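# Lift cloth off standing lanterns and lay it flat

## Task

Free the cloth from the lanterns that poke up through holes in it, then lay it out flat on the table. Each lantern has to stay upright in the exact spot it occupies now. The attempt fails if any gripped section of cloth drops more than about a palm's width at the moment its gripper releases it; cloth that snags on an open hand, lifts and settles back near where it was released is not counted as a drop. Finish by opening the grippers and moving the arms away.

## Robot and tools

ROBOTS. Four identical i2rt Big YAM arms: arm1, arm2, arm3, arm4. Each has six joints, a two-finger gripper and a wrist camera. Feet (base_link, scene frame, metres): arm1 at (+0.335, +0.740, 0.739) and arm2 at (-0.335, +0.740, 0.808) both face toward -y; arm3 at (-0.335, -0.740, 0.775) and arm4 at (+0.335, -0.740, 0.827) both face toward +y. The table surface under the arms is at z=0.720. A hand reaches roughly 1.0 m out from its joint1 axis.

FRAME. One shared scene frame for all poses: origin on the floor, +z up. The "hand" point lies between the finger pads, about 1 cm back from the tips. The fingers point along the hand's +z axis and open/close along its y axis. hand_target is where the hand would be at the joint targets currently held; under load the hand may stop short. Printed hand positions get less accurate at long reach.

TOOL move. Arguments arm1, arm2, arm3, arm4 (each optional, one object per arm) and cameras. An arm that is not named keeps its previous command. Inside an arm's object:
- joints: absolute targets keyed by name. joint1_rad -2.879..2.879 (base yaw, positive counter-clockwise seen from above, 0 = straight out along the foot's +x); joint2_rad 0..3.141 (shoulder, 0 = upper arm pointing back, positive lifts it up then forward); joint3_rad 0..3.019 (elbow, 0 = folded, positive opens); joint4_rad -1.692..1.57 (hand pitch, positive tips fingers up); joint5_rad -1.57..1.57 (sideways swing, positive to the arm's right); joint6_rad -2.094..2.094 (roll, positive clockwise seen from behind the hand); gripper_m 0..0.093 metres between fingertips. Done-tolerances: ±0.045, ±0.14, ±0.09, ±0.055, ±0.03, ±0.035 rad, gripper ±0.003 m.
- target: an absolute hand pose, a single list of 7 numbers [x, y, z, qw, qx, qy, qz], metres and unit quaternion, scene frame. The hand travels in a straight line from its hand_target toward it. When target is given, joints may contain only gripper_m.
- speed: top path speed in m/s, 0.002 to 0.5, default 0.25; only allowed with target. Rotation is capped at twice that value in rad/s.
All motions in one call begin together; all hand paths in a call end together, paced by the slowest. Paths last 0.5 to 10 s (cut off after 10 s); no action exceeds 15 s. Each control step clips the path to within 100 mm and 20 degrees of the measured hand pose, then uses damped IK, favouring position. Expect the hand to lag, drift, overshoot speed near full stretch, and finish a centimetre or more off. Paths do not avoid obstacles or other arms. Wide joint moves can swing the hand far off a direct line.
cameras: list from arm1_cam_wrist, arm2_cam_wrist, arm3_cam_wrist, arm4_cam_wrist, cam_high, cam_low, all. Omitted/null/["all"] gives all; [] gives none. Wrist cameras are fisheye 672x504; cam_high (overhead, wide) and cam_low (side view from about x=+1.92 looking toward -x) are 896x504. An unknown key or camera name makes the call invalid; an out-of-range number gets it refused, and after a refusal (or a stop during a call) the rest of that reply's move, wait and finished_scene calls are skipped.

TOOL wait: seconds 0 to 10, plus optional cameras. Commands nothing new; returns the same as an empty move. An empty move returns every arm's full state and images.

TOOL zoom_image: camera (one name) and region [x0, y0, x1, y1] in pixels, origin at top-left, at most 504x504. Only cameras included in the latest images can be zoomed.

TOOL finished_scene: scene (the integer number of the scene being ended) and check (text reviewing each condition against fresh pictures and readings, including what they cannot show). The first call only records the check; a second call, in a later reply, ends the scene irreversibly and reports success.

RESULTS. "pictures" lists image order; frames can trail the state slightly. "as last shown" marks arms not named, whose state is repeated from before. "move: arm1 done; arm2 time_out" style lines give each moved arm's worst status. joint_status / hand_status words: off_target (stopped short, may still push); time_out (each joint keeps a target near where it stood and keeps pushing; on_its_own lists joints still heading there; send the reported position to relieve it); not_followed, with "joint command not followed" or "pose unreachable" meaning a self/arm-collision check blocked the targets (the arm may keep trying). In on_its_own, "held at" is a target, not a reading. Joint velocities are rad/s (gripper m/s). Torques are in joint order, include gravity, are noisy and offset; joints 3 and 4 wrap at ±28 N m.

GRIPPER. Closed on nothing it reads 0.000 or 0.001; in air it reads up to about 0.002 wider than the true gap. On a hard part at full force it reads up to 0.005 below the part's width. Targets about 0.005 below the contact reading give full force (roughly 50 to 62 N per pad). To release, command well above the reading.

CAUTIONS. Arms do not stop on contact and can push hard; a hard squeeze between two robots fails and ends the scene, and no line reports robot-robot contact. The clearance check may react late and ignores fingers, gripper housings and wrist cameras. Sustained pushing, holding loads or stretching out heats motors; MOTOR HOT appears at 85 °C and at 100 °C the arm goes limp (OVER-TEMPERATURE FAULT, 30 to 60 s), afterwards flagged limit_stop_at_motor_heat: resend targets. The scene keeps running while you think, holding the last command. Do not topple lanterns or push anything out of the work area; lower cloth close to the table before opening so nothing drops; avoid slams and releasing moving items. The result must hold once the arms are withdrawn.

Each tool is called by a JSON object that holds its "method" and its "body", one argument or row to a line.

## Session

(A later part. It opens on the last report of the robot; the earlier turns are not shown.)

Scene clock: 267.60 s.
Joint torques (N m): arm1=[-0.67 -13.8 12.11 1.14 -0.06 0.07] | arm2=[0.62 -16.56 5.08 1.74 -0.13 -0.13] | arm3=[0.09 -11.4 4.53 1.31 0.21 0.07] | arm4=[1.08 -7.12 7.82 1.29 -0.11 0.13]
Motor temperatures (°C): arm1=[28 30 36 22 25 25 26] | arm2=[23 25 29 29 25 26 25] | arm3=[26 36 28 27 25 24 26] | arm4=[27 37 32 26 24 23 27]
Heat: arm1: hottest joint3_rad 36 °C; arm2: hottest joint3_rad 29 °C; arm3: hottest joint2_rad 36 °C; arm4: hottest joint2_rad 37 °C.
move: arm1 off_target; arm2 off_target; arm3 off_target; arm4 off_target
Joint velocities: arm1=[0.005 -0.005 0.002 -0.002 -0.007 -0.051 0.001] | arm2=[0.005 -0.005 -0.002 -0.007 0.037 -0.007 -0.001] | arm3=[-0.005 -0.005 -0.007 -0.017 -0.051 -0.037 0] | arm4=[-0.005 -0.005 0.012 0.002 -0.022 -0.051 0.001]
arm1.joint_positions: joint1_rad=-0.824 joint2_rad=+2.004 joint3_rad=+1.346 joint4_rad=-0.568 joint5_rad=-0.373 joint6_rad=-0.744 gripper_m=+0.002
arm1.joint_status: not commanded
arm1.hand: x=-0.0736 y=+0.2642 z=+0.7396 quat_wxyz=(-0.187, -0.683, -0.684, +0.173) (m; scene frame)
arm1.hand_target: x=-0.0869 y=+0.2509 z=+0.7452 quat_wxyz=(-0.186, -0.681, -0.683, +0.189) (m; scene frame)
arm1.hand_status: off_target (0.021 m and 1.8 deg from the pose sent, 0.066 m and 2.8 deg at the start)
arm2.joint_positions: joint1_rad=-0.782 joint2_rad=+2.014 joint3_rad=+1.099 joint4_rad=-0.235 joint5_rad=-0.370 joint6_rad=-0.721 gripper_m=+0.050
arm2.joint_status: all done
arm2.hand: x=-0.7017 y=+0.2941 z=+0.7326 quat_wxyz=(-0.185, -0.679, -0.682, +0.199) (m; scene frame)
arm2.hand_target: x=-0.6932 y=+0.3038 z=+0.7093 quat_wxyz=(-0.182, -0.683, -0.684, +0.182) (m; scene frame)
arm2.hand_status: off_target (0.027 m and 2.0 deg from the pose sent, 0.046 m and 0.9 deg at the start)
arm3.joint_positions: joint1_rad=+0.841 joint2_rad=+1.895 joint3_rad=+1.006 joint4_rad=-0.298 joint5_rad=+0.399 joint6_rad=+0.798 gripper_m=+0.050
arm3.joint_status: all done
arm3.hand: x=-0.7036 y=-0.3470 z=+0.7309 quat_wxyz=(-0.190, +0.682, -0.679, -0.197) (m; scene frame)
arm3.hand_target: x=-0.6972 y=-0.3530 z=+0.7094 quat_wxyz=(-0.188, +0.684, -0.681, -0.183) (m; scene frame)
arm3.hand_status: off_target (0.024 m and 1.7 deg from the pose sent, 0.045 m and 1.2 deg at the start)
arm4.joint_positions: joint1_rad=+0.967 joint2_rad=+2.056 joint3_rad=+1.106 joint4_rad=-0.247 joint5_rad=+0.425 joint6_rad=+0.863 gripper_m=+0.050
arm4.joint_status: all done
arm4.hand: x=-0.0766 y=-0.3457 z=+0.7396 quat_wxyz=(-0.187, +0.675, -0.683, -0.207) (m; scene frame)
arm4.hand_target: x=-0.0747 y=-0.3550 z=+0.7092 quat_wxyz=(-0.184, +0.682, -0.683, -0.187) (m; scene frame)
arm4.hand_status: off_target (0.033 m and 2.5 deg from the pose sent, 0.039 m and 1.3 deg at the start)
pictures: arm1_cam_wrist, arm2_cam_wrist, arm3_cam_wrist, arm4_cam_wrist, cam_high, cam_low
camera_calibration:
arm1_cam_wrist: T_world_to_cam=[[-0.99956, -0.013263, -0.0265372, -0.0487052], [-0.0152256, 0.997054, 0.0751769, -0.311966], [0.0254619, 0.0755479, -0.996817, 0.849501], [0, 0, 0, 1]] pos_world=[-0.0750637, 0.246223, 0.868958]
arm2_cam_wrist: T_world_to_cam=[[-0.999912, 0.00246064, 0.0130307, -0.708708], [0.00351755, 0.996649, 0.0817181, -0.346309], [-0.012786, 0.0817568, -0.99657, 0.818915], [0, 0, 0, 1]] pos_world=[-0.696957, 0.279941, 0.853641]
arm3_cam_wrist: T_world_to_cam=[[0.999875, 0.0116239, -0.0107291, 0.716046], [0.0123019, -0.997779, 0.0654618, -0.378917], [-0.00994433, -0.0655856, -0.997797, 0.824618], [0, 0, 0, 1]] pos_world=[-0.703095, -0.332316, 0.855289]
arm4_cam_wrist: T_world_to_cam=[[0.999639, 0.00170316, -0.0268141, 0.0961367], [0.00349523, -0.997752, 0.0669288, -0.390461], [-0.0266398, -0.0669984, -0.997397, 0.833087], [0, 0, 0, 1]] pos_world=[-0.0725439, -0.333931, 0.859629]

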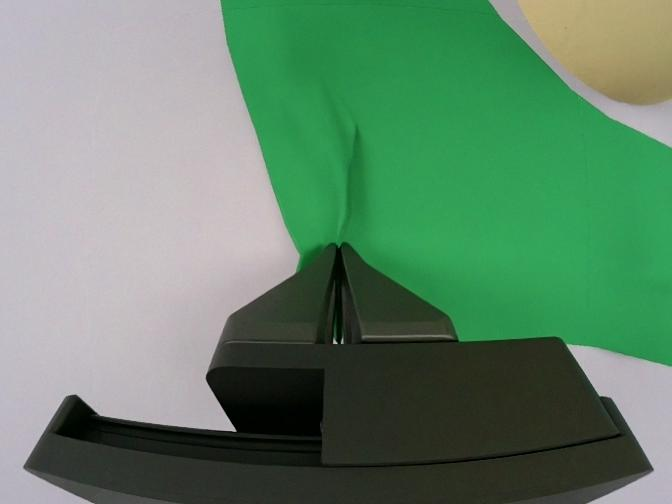

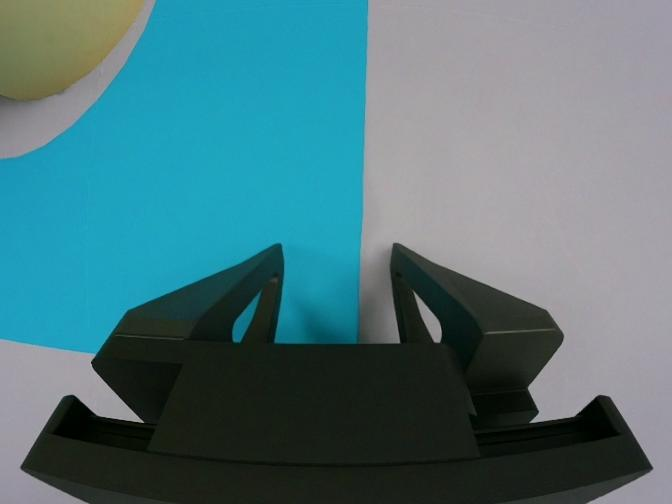

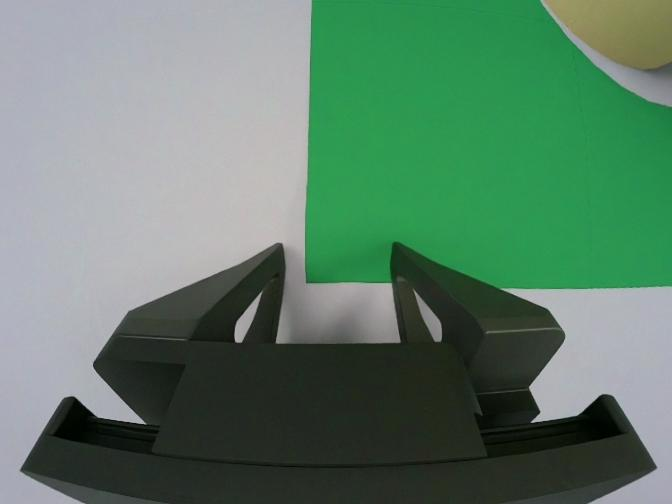

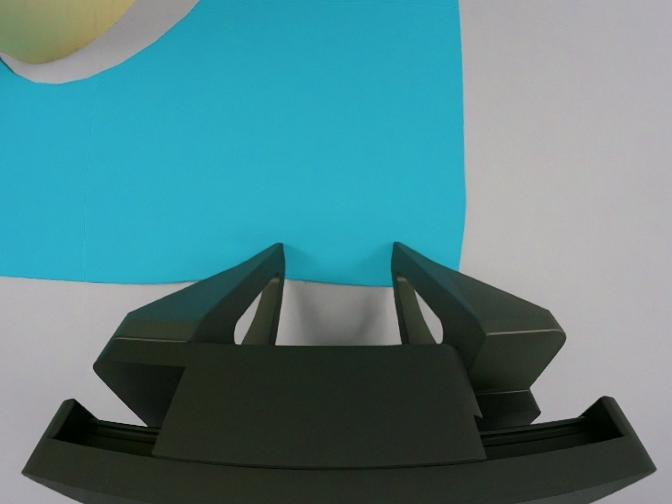

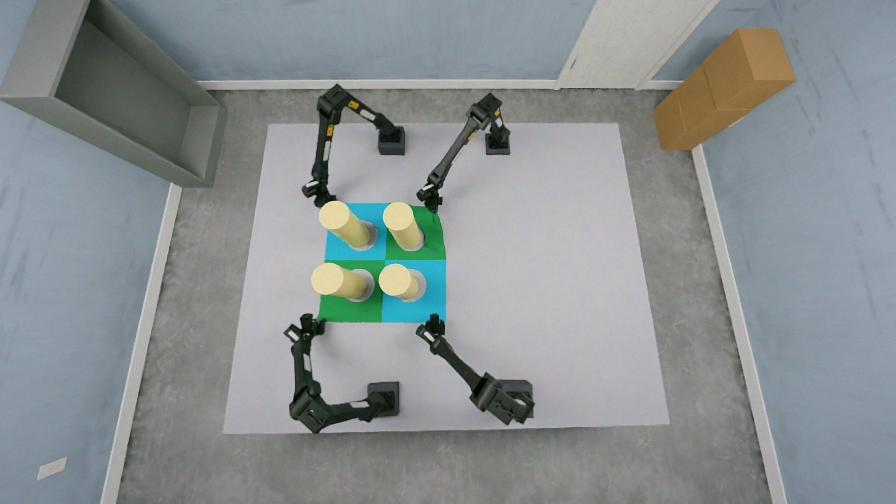

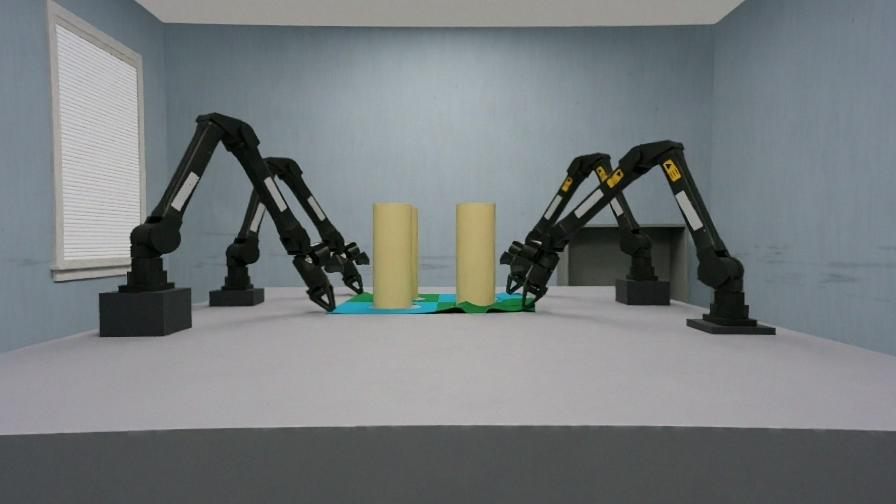

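{"method": "move", "body": {
  "arm2": {"target": [-0.670, 0.315, 0.757, 0.182, 0.683, 0.684, -0.182], "speed": 0.08},
  "arm3": {"target": [-0.672, -0.341, 0.757, 0.188, -0.684, 0.681, 0.183], "speed": 0.08},
  "cameras": []
}}

{"method": "move", "body": {
  "arm2": {"target": [-0.667, 0.315, 0.708, 0.182, 0.683, 0.684, -0.182], "speed": 0.08},
  "arm3": {"target": [-0.669, -0.341, 0.708, 0.188, -0.684, 0.681, 0.183], "speed": 0.08},
  "cameras": ["arm2_cam_wrist", "arm3_cam_wrist"]
}}

Scene clock: 276.50 s.
Joint torques (N m): arm1=[-1.32 -13.98 11.92 1.1 -0.09 0.08] | arm2=[1.2 -18.78 5.83 0.49 -0.2 0.01] | arm3=[-0.32 -16.09 5.26 0.17 0.31 -0.13] | arm4=[1.03 -7.12 7.8 1.28 -0.11 0.14]
Motor temperatures (°C): arm1=[28 29 37 22 25 25 26] | arm2=[23 25 29 29 25 26 25] | arm3=[26 36 27 27 25 24 26] | arm4=[27 36 32 26 24 23 26]
Heat: arm1: hottest joint3_rad 37 °C; arm2: hottest joint3_rad 29 °C; arm3: hottest joint2_rad 36 °C; arm4: hottest joint2_rad 36 °C.
move: arm2 done; arm3 off_target
Joint velocities: arm1=[-0.005 -0.005 0.002 -0.007 -0.007 0.022 0] | arm2=[-0.005 0.005 -0.012 -0.012 -0.022 -0.066 0] | arm3=[0.005 -0.015 -0.007 -0.007 -0.022 -0.022 -0.001] | arm4=[-0.015 -0.005 0.017 -0.002 0.007 0.007 0]
arm1.joint_positions: joint1_rad=-0.824 joint2_rad=+2.004 joint3_rad=+1.346 joint4_rad=-0.568 joint5_rad=-0.373 joint6_rad=-0.744 gripper_m=+0.002
arm1.joint_status: not commanded
arm1.hand: x=-0.0736 y=+0.2642 z=+0.7396 quat_wxyz=(-0.187, -0.683, -0.684, +0.173) (m; scene frame)
arm1.hand_target: x=-0.0869 y=+0.2509 z=+0.7452 quat_wxyz=(-0.186, -0.681, -0.683, +0.189) (m; scene frame)
arm1.hand_status: not commanded
arm2.joint_positions: joint1_rad=-0.772 joint2_rad=+1.913 joint3_rad=+1.018 joint4_rad=-0.274 joint5_rad=-0.362 joint6_rad=-0.718 gripper_m=+0.050
arm2.joint_status: not commanded
arm2.hand: x=-0.6768 y=+0.3131 z=+0.7562 quat_wxyz=(-0.182, -0.680, -0.685, +0.189) (m; scene frame)
arm2.hand_target: x=-0.6699 y=+0.3145 z=+0.7571 quat_wxyz=(-0.182, -0.683, -0.684, +0.182) (m; scene frame)
arm2.hand_status: done (0.007 m and 0.8 deg from the pose sent, 0.045 m and 2.0 deg at the start)
arm3.joint_positions: joint1_rad=+0.789 joint2_rad=+1.835 joint3_rad=+0.975 joint4_rad=-0.349 joint5_rad=+0.377 joint6_rad=+0.763 gripper_m=+0.050
arm3.joint_status: not commanded
arm3.hand: x=-0.6733 y=-0.3418 z=+0.7461 quat_wxyz=(-0.188, +0.682, -0.684, -0.179) (m; scene frame)
arm3.hand_target: x=-0.6724 y=-0.3405 z=+0.7567 quat_wxyz=(-0.188, +0.684, -0.681, -0.183) (m; scene frame)
arm3.hand_status: off_target (0.011 m and 0.6 deg from the pose sent, 0.041 m and 1.7 deg at the start)
arm4.joint_positions: joint1_rad=+0.967 joint2_rad=+2.056 joint3_rad=+1.106 joint4_rad=-0.247 joint5_rad=+0.425 joint6_rad=+0.863 gripper_m=+0.050
arm4.joint_status: not commanded
arm4.hand: x=-0.0766 y=-0.3457 z=+0.7396 quat_wxyz=(-0.187, +0.675, -0.683, -0.207) (m; scene frame)
arm4.hand_target: x=-0.0747 y=-0.3550 z=+0.7092 quat_wxyz=(-0.184, +0.682, -0.683, -0.187) (m; scene frame)
arm4.hand_status: not commanded
pictures: none
No camera images: "cameras" was empty.

Scene clock: 277.63 s.
Joint torques (N m): arm1=[-0.67 -14.15 11.96 0.99 -0.06 0.11] | arm2=[1.08 -15.03 5.04 1.65 0.02 -0.02] | arm3=[-0.56 -10.87 4.46 1.33 0.15 -0.09] | arm4=[1.03 -7.06 7.8 1.29 -0.11 0.14]
Motor temperatures (°C): arm1=[28 29 37 22 25 25 26] | arm2=[23 25 29 29 25 26 25] | arm3=[26 36 27 27 25 24 26] | arm4=[27 36 32 26 24 23 26]
Heat: arm1: hottest joint3_rad 37 °C; arm2: hottest joint3_rad 29 °C; arm3: hottest joint2_rad 36 °C; arm4: hottest joint2_rad 36 °C.
move: arm2 off_target; arm3 off_target
Joint velocities: arm1=[-0.005 -0.024 0.002 -0.007 0.037 0.066 0] | arm2=[-0.005 -0.015 0.007 0.002 0.095 -0.007 0] | arm3=[-0.015 -0.005 0.002 -0.007 -0.037 -0.037 0.001] | arm4=[-0.005 0.005 -0.027 0.012 0.022 -0.037 0]
arm1, arm4: as last shown
arm2.joint_positions: joint1_rad=-0.771 joint2_rad=+1.968 joint3_rad=+1.006 joint4_rad=-0.180 joint5_rad=-0.365 joint6_rad=-0.710 gripper_m=+0.050
arm2.joint_status: not commanded
arm2.hand: x=-0.6780 y=+0.3100 z=+0.7322 quat_wxyz=(-0.184, -0.678, -0.683, +0.201) (m; scene frame)
arm2.hand_target: x=-0.6662 y=+0.3160 z=+0.7093 quat_wxyz=(-0.182, -0.683, -0.684, +0.182) (m; scene frame)
arm2.hand_status: off_target (0.027 m and 2.2 deg from the pose sent, 0.049 m and 0.8 deg at the start)
arm3.joint_positions: joint1_rad=+0.789 joint2_rad=+1.870 joint3_rad=+0.956 joint4_rad=-0.250 joint5_rad=+0.379 joint6_rad=+0.754 gripper_m=+0.050
arm3.joint_status: not commanded
arm3.hand: x=-0.6770 y=-0.3378 z=+0.7310 quat_wxyz=(-0.189, +0.679, -0.681, -0.200) (m; scene frame)
arm3.hand_target: x=-0.6683 y=-0.3422 z=+0.7092 quat_wxyz=(-0.188, +0.684, -0.681, -0.183) (m; scene frame)
arm3.hand_status: off_target (0.025 m and 2.0 deg from the pose sent, 0.038 m and 0.6 deg at the start)
pictures: arm2_cam_wrist, arm3_cam_wrist
camera_calibration:
arm2_cam_wrist: T_world_to_cam=[[-0.999866, 0.00222536, 0.0162045, -0.687243], [0.0035045, 0.996841, 0.0793422, -0.360548], [-0.0159768, 0.0793884, -0.996716, 0.816206], [0, 0, 0, 1]] pos_world=[-0.672847, 0.296141, 0.853269]
arm3_cam_wrist: T_world_to_cam=[[0.999828, 0.00504771, -0.017832, 0.692298], [0.00616215, -0.997994, 0.0630052, -0.372461], [-0.0174782, -0.0631042, -0.997854, 0.821355], [0, 0, 0, 1]] pos_world=[-0.675528, -0.323378, 0.855404]

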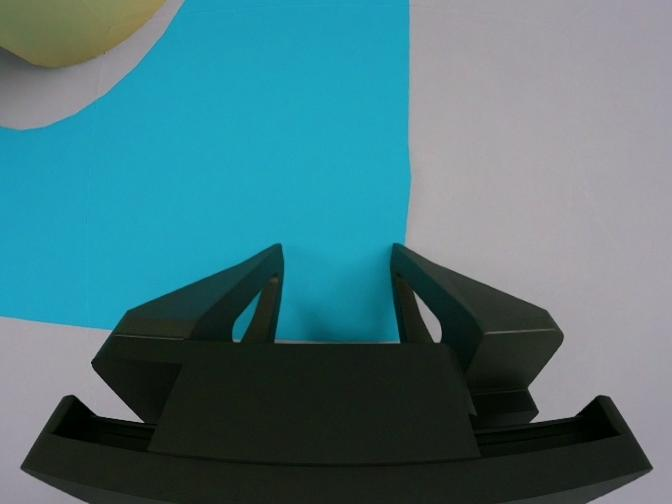

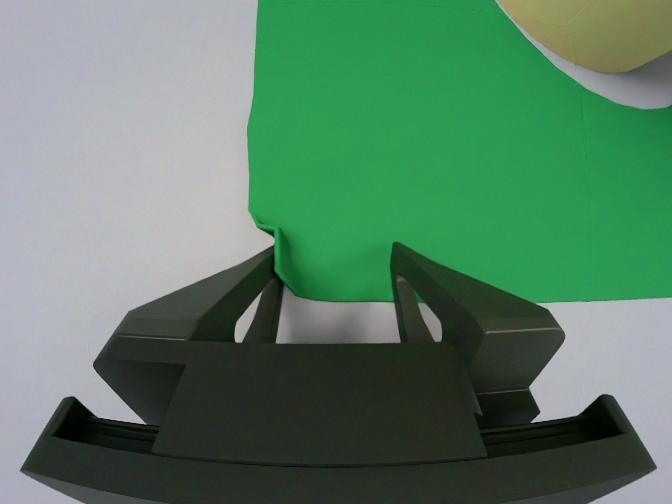

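I'll check the current state before continuing.

{"method": "move", "body": {

}}

Scene clock: 299.00 s.
Joint torques (N m): arm1=[-0.85 -14.27 11.92 1.18 -0.04 0.08] | arm2=[1.55 -15.09 5.04 1.66 0 -0.03] | arm3=[-0.44 -10.75 4.45 1.35 0.15 -0.09] | arm4=[1.03 -7.06 7.82 1.29 -0.11 0.14]
Motor temperatures (°C): arm1=[28 28 39 22 25 25 26] | arm2=[23 25 29 29 25 26 25] | arm3=[26 34 27 27 25 24 26] | arm4=[27 36 32 25 23 23 26]
Heat: arm1: hottest joint3_rad 39 °C; arm2: hottest joint3_rad 29 °C; arm3: hottest joint2_rad 34 °C; arm4: hottest joint2_rad 36 °C.
Joint velocities: arm1=[0.005 -0.015 -0.002 -0.007 0.007 -0.007 0] | arm2=[-0.005 -0.005 -0.017 0.002 0.037 0.007 -0.001] | arm3=[0.015 -0.005 -0.002 -0.017 0.007 0.037 0] | arm4=[-0.024 0.005 0.032 -0.007 -0.022 -0.022 0]
arm1.joint_positions: joint1_rad=-0.824 joint2_rad=+2.004 joint3_rad=+1.346 joint4_rad=-0.568 joint5_rad=-0.373 joint6_rad=-0.744 gripper_m=+0.002
arm1.joint_status: not commanded
arm1.hand: x=-0.0736 y=+0.2642 z=+0.7396 quat_wxyz=(-0.187, -0.683, -0.684, +0.173) (m; scene frame)
arm1.hand_target: x=-0.0869 y=+0.2509 z=+0.7452 quat_wxyz=(-0.186, -0.681, -0.683, +0.189) (m; scene frame)
arm1.hand_status: not commanded
arm2.joint_positions: joint1_rad=-0.771 joint2_rad=+1.969 joint3_rad=+1.006 joint4_rad=-0.180 joint5_rad=-0.365 joint6_rad=-0.710 gripper_m=+0.050
arm2.joint_status: not commanded
arm2.hand: x=-0.6780 y=+0.3100 z=+0.7320 quat_wxyz=(-0.184, -0.678, -0.682, +0.200) (m; scene frame)
arm2.hand_target: x=-0.6661 y=+0.3161 z=+0.7091 quat_wxyz=(-0.182, -0.683, -0.684, +0.182) (m; scene frame)
arm2.hand_status: off_target (0.027 m and 2.2 deg from the pose sent, 0.049 m and 0.8 deg at the start)
arm3.joint_positions: joint1_rad=+0.789 joint2_rad=+1.870 joint3_rad=+0.956 joint4_rad=-0.250 joint5_rad=+0.379 joint6_rad=+0.753 gripper_m=+0.050
arm3.joint_status: not commanded
arm3.hand: x=-0.6770 y=-0.3378 z=+0.7310 quat_wxyz=(-0.189, +0.679, -0.681, -0.200) (m; scene frame)
arm3.hand_target: x=-0.6682 y=-0.3422 z=+0.7092 quat_wxyz=(-0.188, +0.684, -0.681, -0.183) (m; scene frame)
arm3.hand_status: off_target (0.025 m and 2.0 deg from the pose sent, 0.038 m and 0.6 deg at the start)
arm4.joint_positions: joint1_rad=+0.967 joint2_rad=+2.056 joint3_rad=+1.106 joint4_rad=-0.247 joint5_rad=+0.425 joint6_rad=+0.863 gripper_m=+0.050
arm4.joint_status: not commanded
arm4.hand: x=-0.0766 y=-0.3457 z=+0.7396 quat_wxyz=(-0.187, +0.675, -0.683, -0.207) (m; scene frame)
arm4.hand_target: x=-0.0747 y=-0.3550 z=+0.7092 quat_wxyz=(-0.184, +0.682, -0.683, -0.187) (m; scene frame)
arm4.hand_status: not commanded
pictures: arm1_cam_wrist, arm2_cam_wrist, arm3_cam_wrist, arm4_cam_wrist, cam_high, cam_low
camera_calibration:
arm1_cam_wrist: T_world_to_cam=[[-0.99956, -0.013263, -0.0265372, -0.0487052], [-0.0152256, 0.997054, 0.0751769, -0.311966], [0.0254619, 0.0755479, -0.996817, 0.849501], [0, 0, 0, 1]] pos_world=[-0.0750637, 0.246223, 0.868958]
arm2_cam_wrist: T_world_to_cam=[[-0.999873, 0.00254666, 0.015736, -0.686946], [0.00379172, 0.996819, 0.0796054, -0.360579], [-0.0154833, 0.079655, -0.996702, 0.816245], [0, 0, 0, 1]] pos_world=[-0.672853, 0.296163, 0.853067]
arm3_cam_wrist: T_world_to_cam=[[0.999832, 0.00569549, -0.017429, 0.692224], [0.00678316, -0.997991, 0.0629971, -0.372034], [-0.0170352, -0.0631047, -0.997862, 0.82166], [0, 0, 0, 1]] pos_world=[-0.675587, -0.323378, 0.855405]
arm4_cam_wrist: T_world_to_cam=[[0.999639, 0.00170316, -0.0268141, 0.0961367], [0.00349523, -0.997752, 0.0669288, -0.390461], [-0.0266398, -0.0669984, -0.997397, 0.833087], [0, 0, 0, 1]] pos_world=[-0.0725439, -0.333931, 0.859629]

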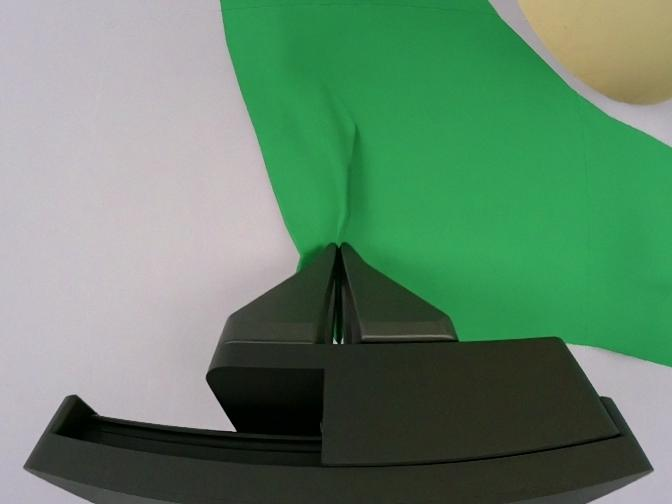

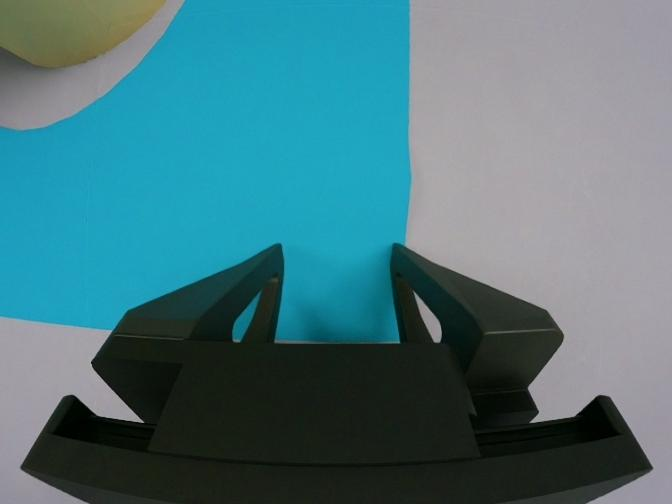

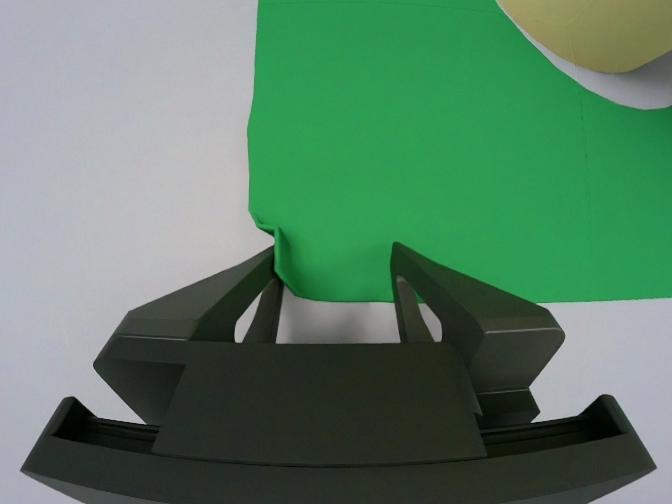

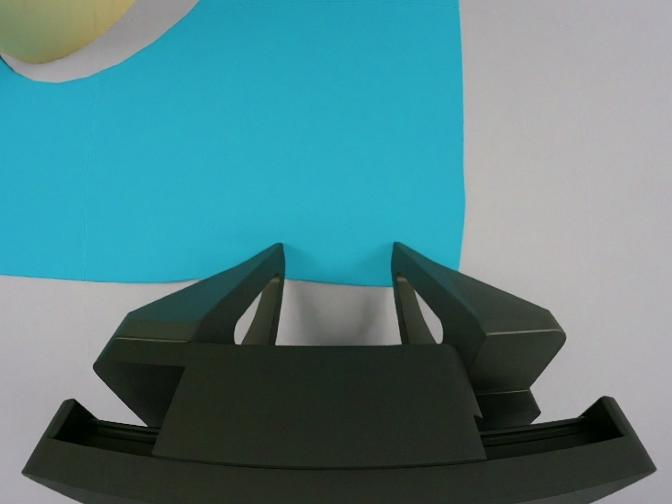

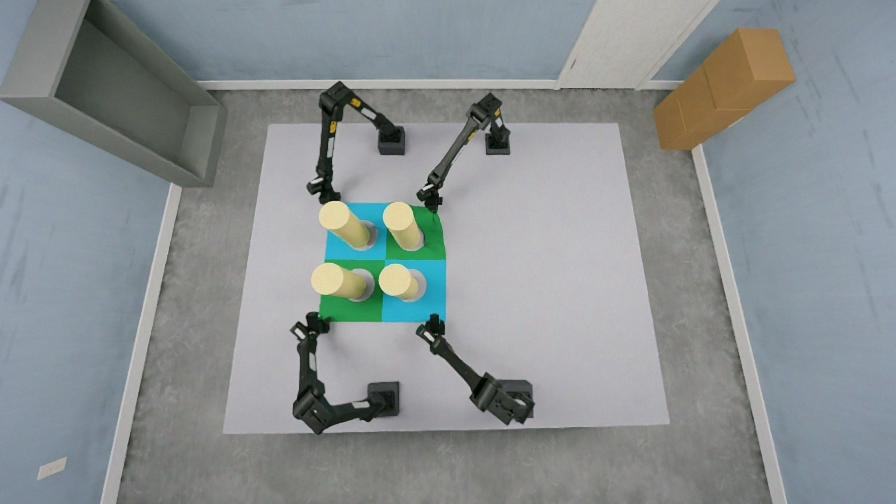

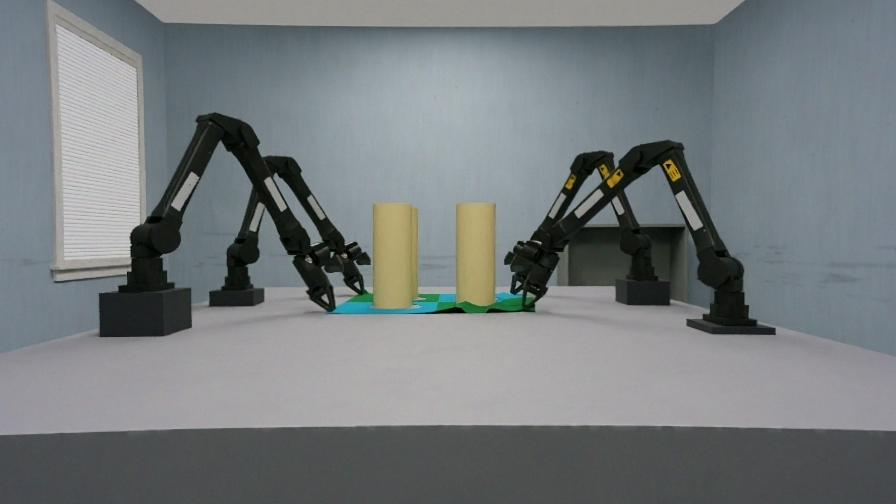

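{"method": "move", "body": {
  "arm2": {"joints": {"gripper_m": 0.0}},
  "arm3": {"joints": {"gripper_m": 0.0}},
  "arm4": {"joints": {"gripper_m": 0.0}}
}}

Scene clock: 301.07 s.
Joint torques (N m): arm1=[-0.97 -14.21 11.9 1.01 -0.06 0.08] | arm2=[1.03 -15.09 5.07 1.35 0.02 -0.03] | arm3=[0.21 -10.99 4.49 1.25 -0.03 -0.08] | arm4=[0.91 -7.88 6.78 0.62 0.07 0.14]
Motor temperatures (°C): arm1=[28 28 39 22 25 25 26] | arm2=[23 25 29 29 25 26 25] | arm3=[26 34 27 27 25 24 26] | arm4=[27 36 32 25 23 23 26]
Heat: arm1: hottest joint3_rad 39 °C; arm2: hottest joint3_rad 29 °C; arm3: hottest joint2_rad 34 °C; arm4: hottest joint2_rad 36 °C.
move: arm2 done; arm3 done; arm4 done
Joint velocities: arm1=[-0.005 -0.005 -0.007 -0.012 0.066 0.007 0] | arm2=[0.005 -0.005 0.002 -0.007 -0.007 -0.051 -0.001] | arm3=[-0.015 -0.005 0.002 -0.017 -0.007 -0.022 -0.001] | arm4=[-0.015 -0.005 0.002 -0.002 -0.037 0.007 -0.001]
arm1: as last shown
arm2.joint_positions: joint1_rad=-0.764 joint2_rad=+1.970 joint3_rad=+1.006 joint4_rad=-0.171 joint5_rad=-0.365 joint6_rad=-0.710 gripper_m=+0.001
arm2.joint_status: all done
arm2.hand: x=-0.6761 y=+0.3065 z=+0.7325 quat_wxyz=(-0.185, -0.675, -0.685, +0.203) (m; scene frame)
arm2.hand_target: x=-0.6662 y=+0.3161 z=+0.7091 quat_wxyz=(-0.182, -0.683, -0.684, +0.182) (m; scene frame)
arm2.hand_status: not commanded
arm3.joint_positions: joint1_rad=+0.780 joint2_rad=+1.870 joint3_rad=+0.956 joint4_rad=-0.247 joint5_rad=+0.384 joint6_rad=+0.753 gripper_m=+0.003
arm3.joint_status: all done
arm3.hand: x=-0.6732 y=-0.3340 z=+0.7316 quat_wxyz=(-0.192, +0.675, -0.684, -0.200) (m; scene frame)
arm3.hand_target: x=-0.6683 y=-0.3421 z=+0.7094 quat_wxyz=(-0.188, +0.684, -0.681, -0.183) (m; scene frame)
arm3.hand_status: not commanded
arm4.joint_positions: joint1_rad=+0.969 joint2_rad=+2.065 joint3_rad=+1.119 joint4_rad=-0.229 joint5_rad=+0.420 joint6_rad=+0.863 gripper_m=+0.002
arm4.joint_status: all done
arm4.hand: x=-0.0851 y=-0.3417 z=+0.7404 quat_wxyz=(-0.183, +0.673, -0.683, -0.218) (m; scene frame)
arm4.hand_target: x=-0.0747 y=-0.3549 z=+0.7092 quat_wxyz=(-0.184, +0.682, -0.683, -0.187) (m; scene frame)
arm4.hand_status: not commanded
pictures: arm1_cam_wrist, arm2_cam_wrist, arm3_cam_wrist, arm4_cam_wrist, cam_high, cam_low
camera_calibration:
arm1_cam_wrist: T_world_to_cam=[[-0.99956, -0.013263, -0.0265372, -0.0487052], [-0.0152256, 0.997054, 0.0751769, -0.311966], [0.0254619, 0.0755479, -0.996817, 0.849501], [0, 0, 0, 1]] pos_world=[-0.0750637, 0.246223, 0.868958]
arm2_cam_wrist: T_world_to_cam=[[-0.999769, -0.00423216, 0.0210834, -0.686895], [-0.00265693, 0.997241, 0.0741898, -0.357642], [-0.0213392, 0.0741166, -0.997021, 0.814935], [0, 0, 0, 1]] pos_world=[-0.670297, 0.293347, 0.853523]
arm3_cam_wrist: T_world_to_cam=[[0.999863, -0.0046141, -0.0158943, 0.683859], [-0.00368445, -0.998308, 0.0580301, -0.371811], [-0.0161351, -0.0579636, -0.998188, 0.825089], [0, 0, 0, 1]] pos_world=[-0.671822, -0.320201, 0.85604]
arm4_cam_wrist: T_world_to_cam=[[0.998861, 0.00582074, -0.0473523, 0.121119], [0.00851229, -0.998347, 0.0568394, -0.378818], [-0.0469432, -0.0571778, -0.99726, 0.835463], [0, 0, 0, 1]] pos_world=[-0.0785374, -0.331127, 0.860441]

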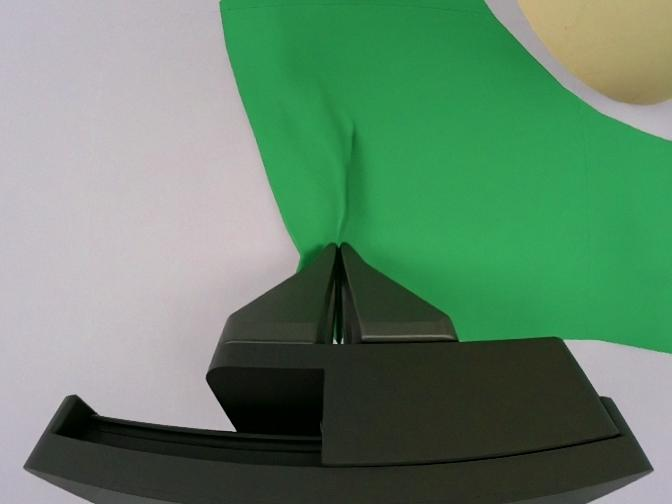

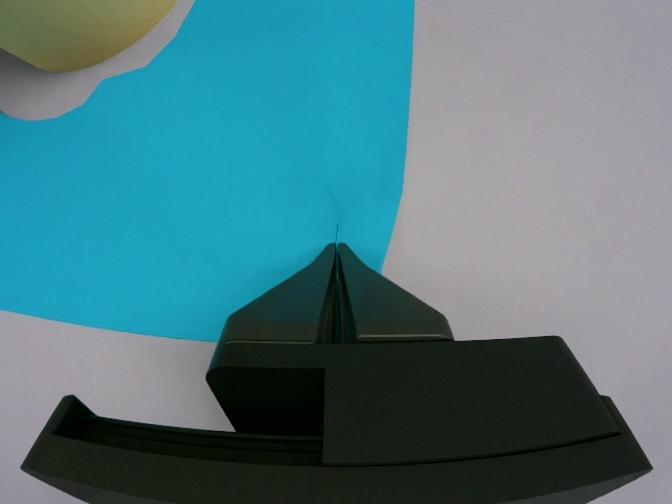

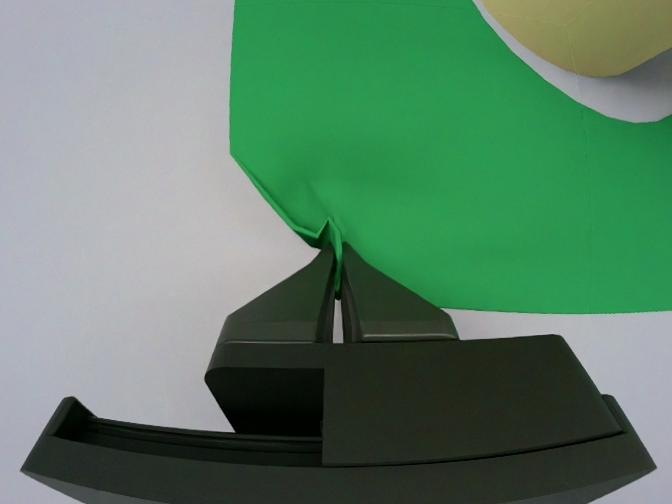

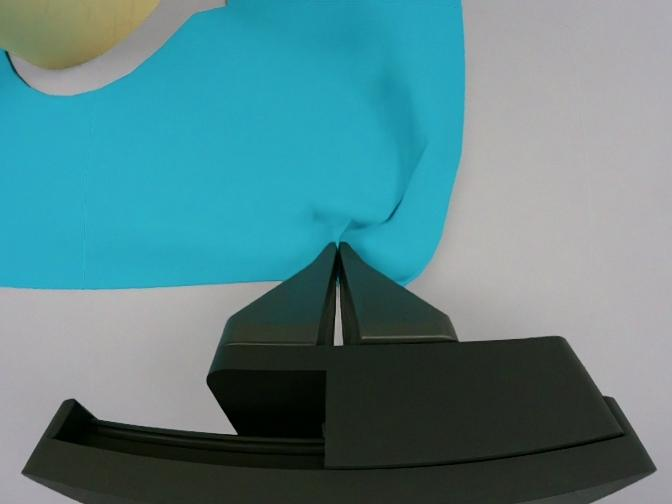

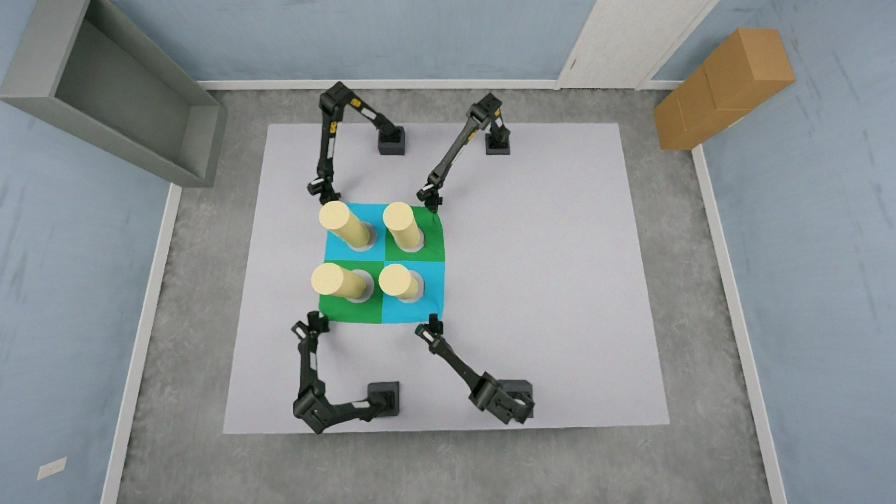

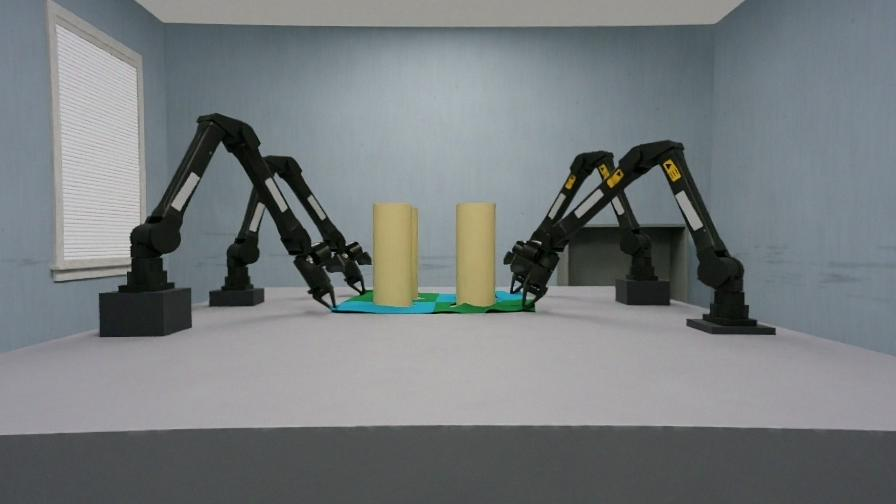

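{"method": "zoom_image", "body": {
  "camera": "arm2_cam_wrist",
  "region": [220, 160, 460, 350]
}}

{"method": "zoom_image", "body": {
  "camera": "arm4_cam_wrist",
  "region": [220, 160, 460, 350]
}}

Scaled by 2.100 from the camera's 672x504 image, which has a finer 960x720 frame.

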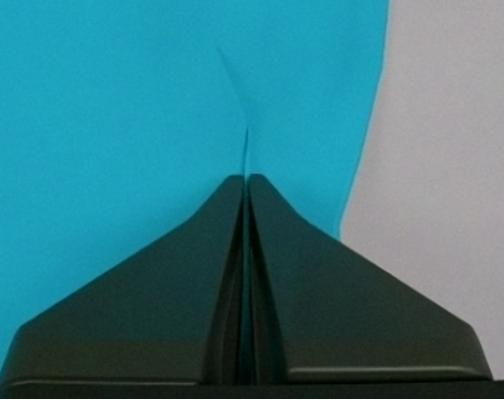

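Scaled by 2.100 from the camera's 672x504 image, which has a finer 960x720 frame.

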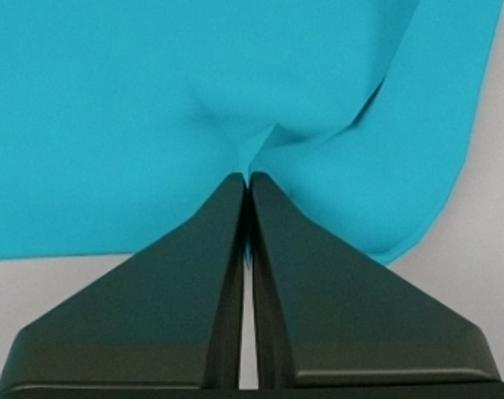

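{"method": "move", "body": {
  "arm1": {"target": [-0.081, 0.255, 0.87, 0.183, 0.683, 0.683, -0.183], "speed": 0.1},
  "arm2": {"target": [-0.694, 0.293, 0.87, 0.183, 0.683, 0.683, -0.183], "speed": 0.1},
  "arm3": {"target": [-0.694, -0.338, 0.87, 0.183, -0.683, 0.683, 0.183], "speed": 0.1},
  "arm4": {"target": [-0.1045, -0.344, 0.87, 0.183, -0.683, 0.683, 0.183], "speed": 0.1}
}}

Scene clock: 323.37 s.
Joint torques (N m): arm1=[-0.56 -15.91 13.71 0.12 -0.09 0.13] | arm2=[-0.44 -18.96 12.16 0.35 -0.2 -0.1] | arm3=[1.26 -15.27 9.96 0.21 0.13 0.15] | arm4=[1.2 -11.11 11.82 0.34 0.35 0.18]
Motor temperatures (°C): arm1=[28 28 40 22 25 24 26] | arm2=[23 25 29 28 24 25 25] | arm3=[25 34 27 27 25 24 27] | arm4=[26 35 31 25 23 23 27]
Heat: arm1: hottest joint3_rad 40 °C; arm2: hottest joint3_rad 29 °C; arm3: hottest joint2_rad 34 °C; arm4: hottest joint2_rad 35 °C.
move: arm1 off_target; arm2 off_target; arm3 off_target; arm4 off_target
Joint velocities: arm1=[0.005 -0.005 -0.027 -0.002 0.007 -0.022 0] | arm2=[-0.005 0.005 0.002 -0.002 -0.037 -0.007 0] | arm3=[-0.005 -0.005 0.022 -0.017 0.007 -0.007 -0.001] | arm4=[-0.015 -0.005 -0.007 0.007 -0.051 -0.007 0.001]
arm1.joint_positions: joint1_rad=-0.824 joint2_rad=+1.877 joint3_rad=+1.452 joint4_rad=-0.839 joint5_rad=-0.365 joint6_rad=-0.744 gripper_m=+0.002
arm1.joint_status: not commanded
arm1.hand: x=-0.0707 y=+0.2696 z=+0.8372 quat_wxyz=(-0.184, -0.689, -0.684, +0.155) (m; scene frame)
arm1.hand_target: x=-0.0805 y=+0.2554 z=+0.8704 quat_wxyz=(-0.183, -0.683, -0.683, +0.183) (m; scene frame)
arm1.hand_status: off_target (0.037 m and 3.3 deg from the pose sent, 0.131 m and 1.2 deg at the start)
arm2.joint_positions: joint1_rad=-0.760 joint2_rad=+1.773 joint3_rad=+1.133 joint4_rad=-0.588 joint5_rad=-0.365 joint6_rad=-0.710 gripper_m=+0.001
arm2.joint_status: not commanded
arm2.hand: x=-0.6754 y=+0.3040 z=+0.8444 quat_wxyz=(-0.185, -0.686, -0.686, +0.158) (m; scene frame)
arm2.hand_target: x=-0.6946 y=+0.2929 z=+0.8699 quat_wxyz=(-0.183, -0.683, -0.683, +0.184) (m; scene frame)
arm2.hand_status: off_target (0.034 m and 2.9 deg from the pose sent, 0.139 m and 2.5 deg at the start)
arm3.joint_positions: joint1_rad=+0.791 joint2_rad=+1.678 joint3_rad=+1.082 joint4_rad=-0.675 joint5_rad=+0.379 joint6_rad=+0.763 gripper_m=+0.003
arm3.joint_status: not commanded
arm3.hand: x=-0.6718 y=-0.3452 z=+0.8380 quat_wxyz=(-0.190, +0.689, -0.683, -0.149) (m; scene frame)
arm3.hand_target: x=-0.6942 y=-0.3377 z=+0.8687 quat_wxyz=(-0.183, +0.683, -0.683, -0.183) (m; scene frame)
arm3.hand_status: off_target (0.040 m and 4.0 deg from the pose sent, 0.140 m and 2.4 deg at the start)
arm4.joint_positions: joint1_rad=+0.980 joint2_rad=+1.867 joint3_rad=+1.247 joint4_rad=-0.650 joint5_rad=+0.415 joint6_rad=+0.874 gripper_m=+0.002
arm4.joint_status: not commanded
arm4.hand: x=-0.0915 y=-0.3460 z=+0.8614 quat_wxyz=(-0.186, +0.686, -0.682, -0.174) (m; scene frame)
arm4.hand_target: x=-0.1036 y=-0.3449 z=+0.8710 quat_wxyz=(-0.183, +0.683, -0.683, -0.183) (m; scene frame)
arm4.hand_status: off_target (0.016 m and 1.1 deg from the pose sent, 0.131 m and 4.2 deg at the start)
pictures: arm1_cam_wrist, arm2_cam_wrist, arm3_cam_wrist, arm4_cam_wrist, cam_high, cam_low
camera_calibration:
arm1_cam_wrist: T_world_to_cam=[[-0.998697, -0.00959862, -0.0501177, -0.0243216], [-0.0149386, 0.994116, 0.107287, -0.350702], [0.0487929, 0.107896, -0.992964, 0.936026], [0, 0, 0, 1]] pos_world=[-0.0752003, 0.247411, 0.965847]
arm2_cam_wrist: T_world_to_cam=[[-0.998986, -0.00710438, -0.0444602, -0.63177], [-0.0132619, 0.990094, 0.139775, -0.423811], [0.0430267, 0.140223, -0.989185, 0.943468], [0, 0, 0, 1]] pos_world=[-0.677344, 0.282828, 0.964414]
arm3_cam_wrist: T_world_to_cam=[[0.998406, -0.00117355, 0.0564348, 0.623736], [-0.00879, -0.99082, 0.134903, -0.454483], [0.0557584, -0.135184, -0.98925, 0.944829], [0, 0, 0, 1]] pos_world=[-0.679418, -0.321853, 0.960783]
arm4_cam_wrist: T_world_to_cam=[[0.999753, 0.00730338, 0.0209711, 0.0750711], [0.00478465, -0.993033, 0.117735, -0.440879], [0.0216848, -0.117606, -0.992824, 0.937131], [0, 0, 0, 1]] pos_world=[-0.0932647, -0.328144, 0.980739]

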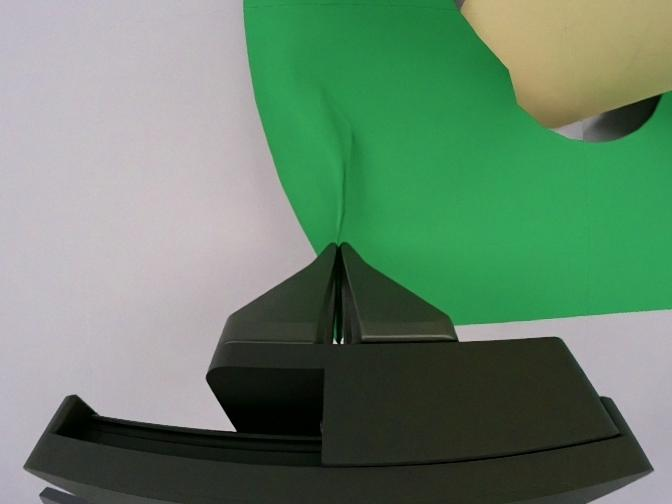

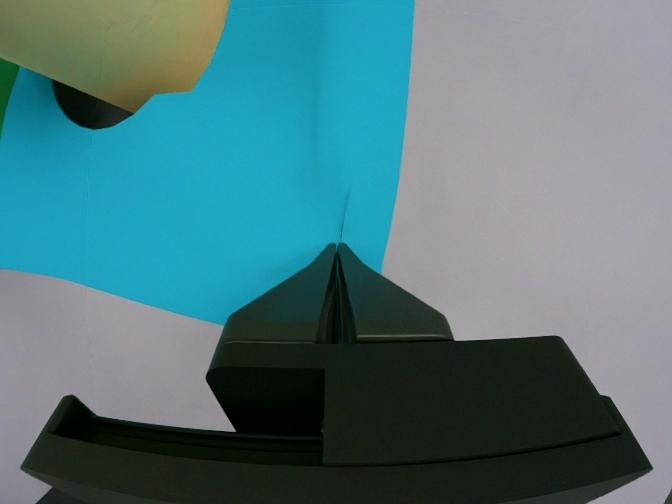

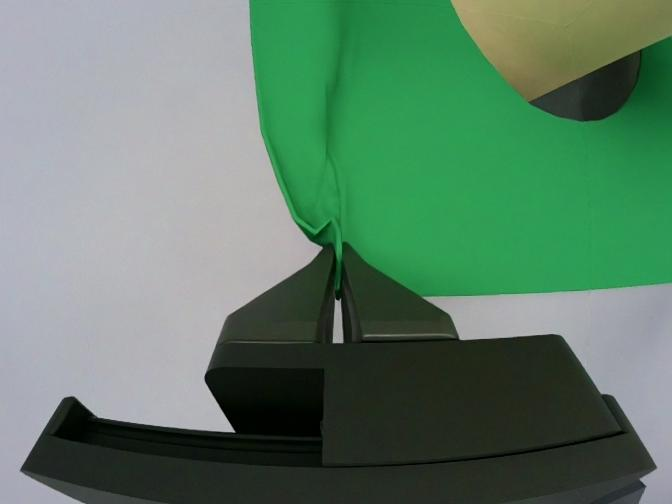

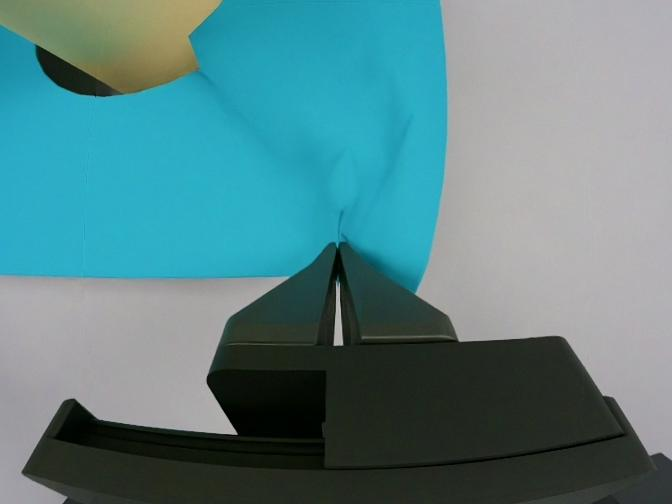

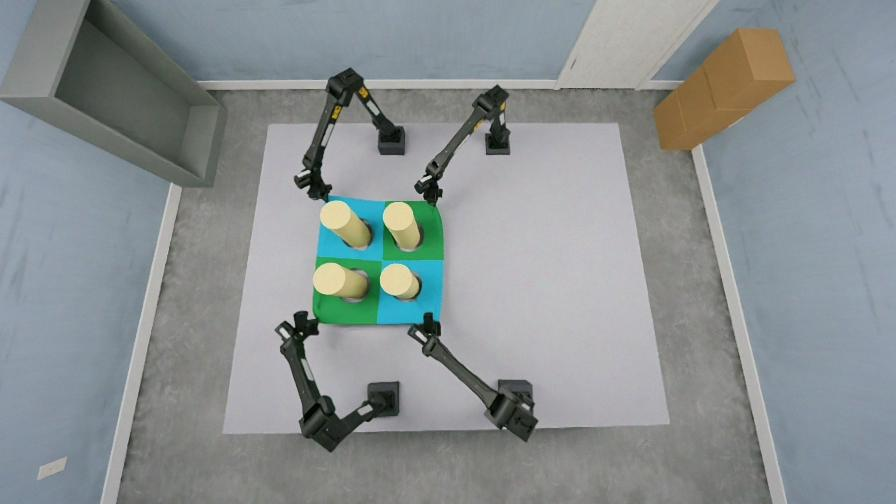

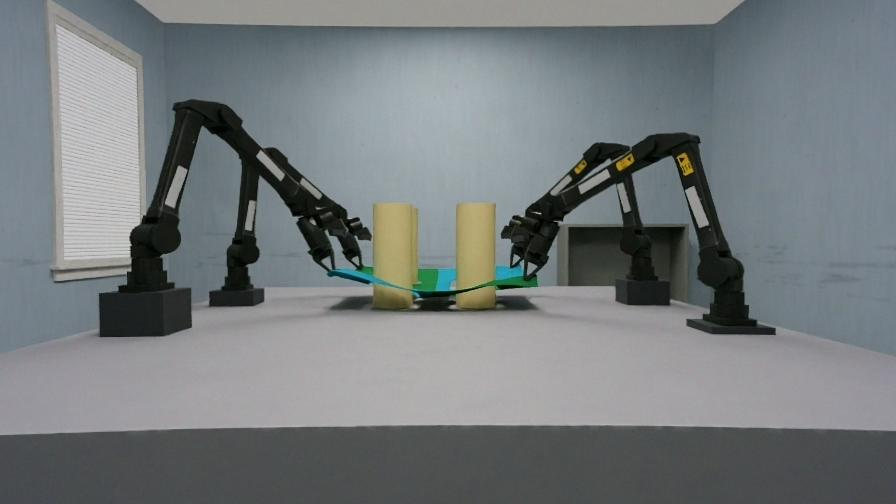

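{"method": "zoom_image", "body": {
  "camera": "cam_high",
  "region": [290, 180, 470, 340]
}}

Scaled by 2.800.

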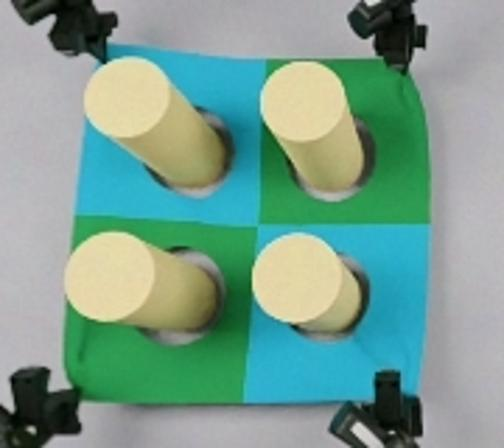

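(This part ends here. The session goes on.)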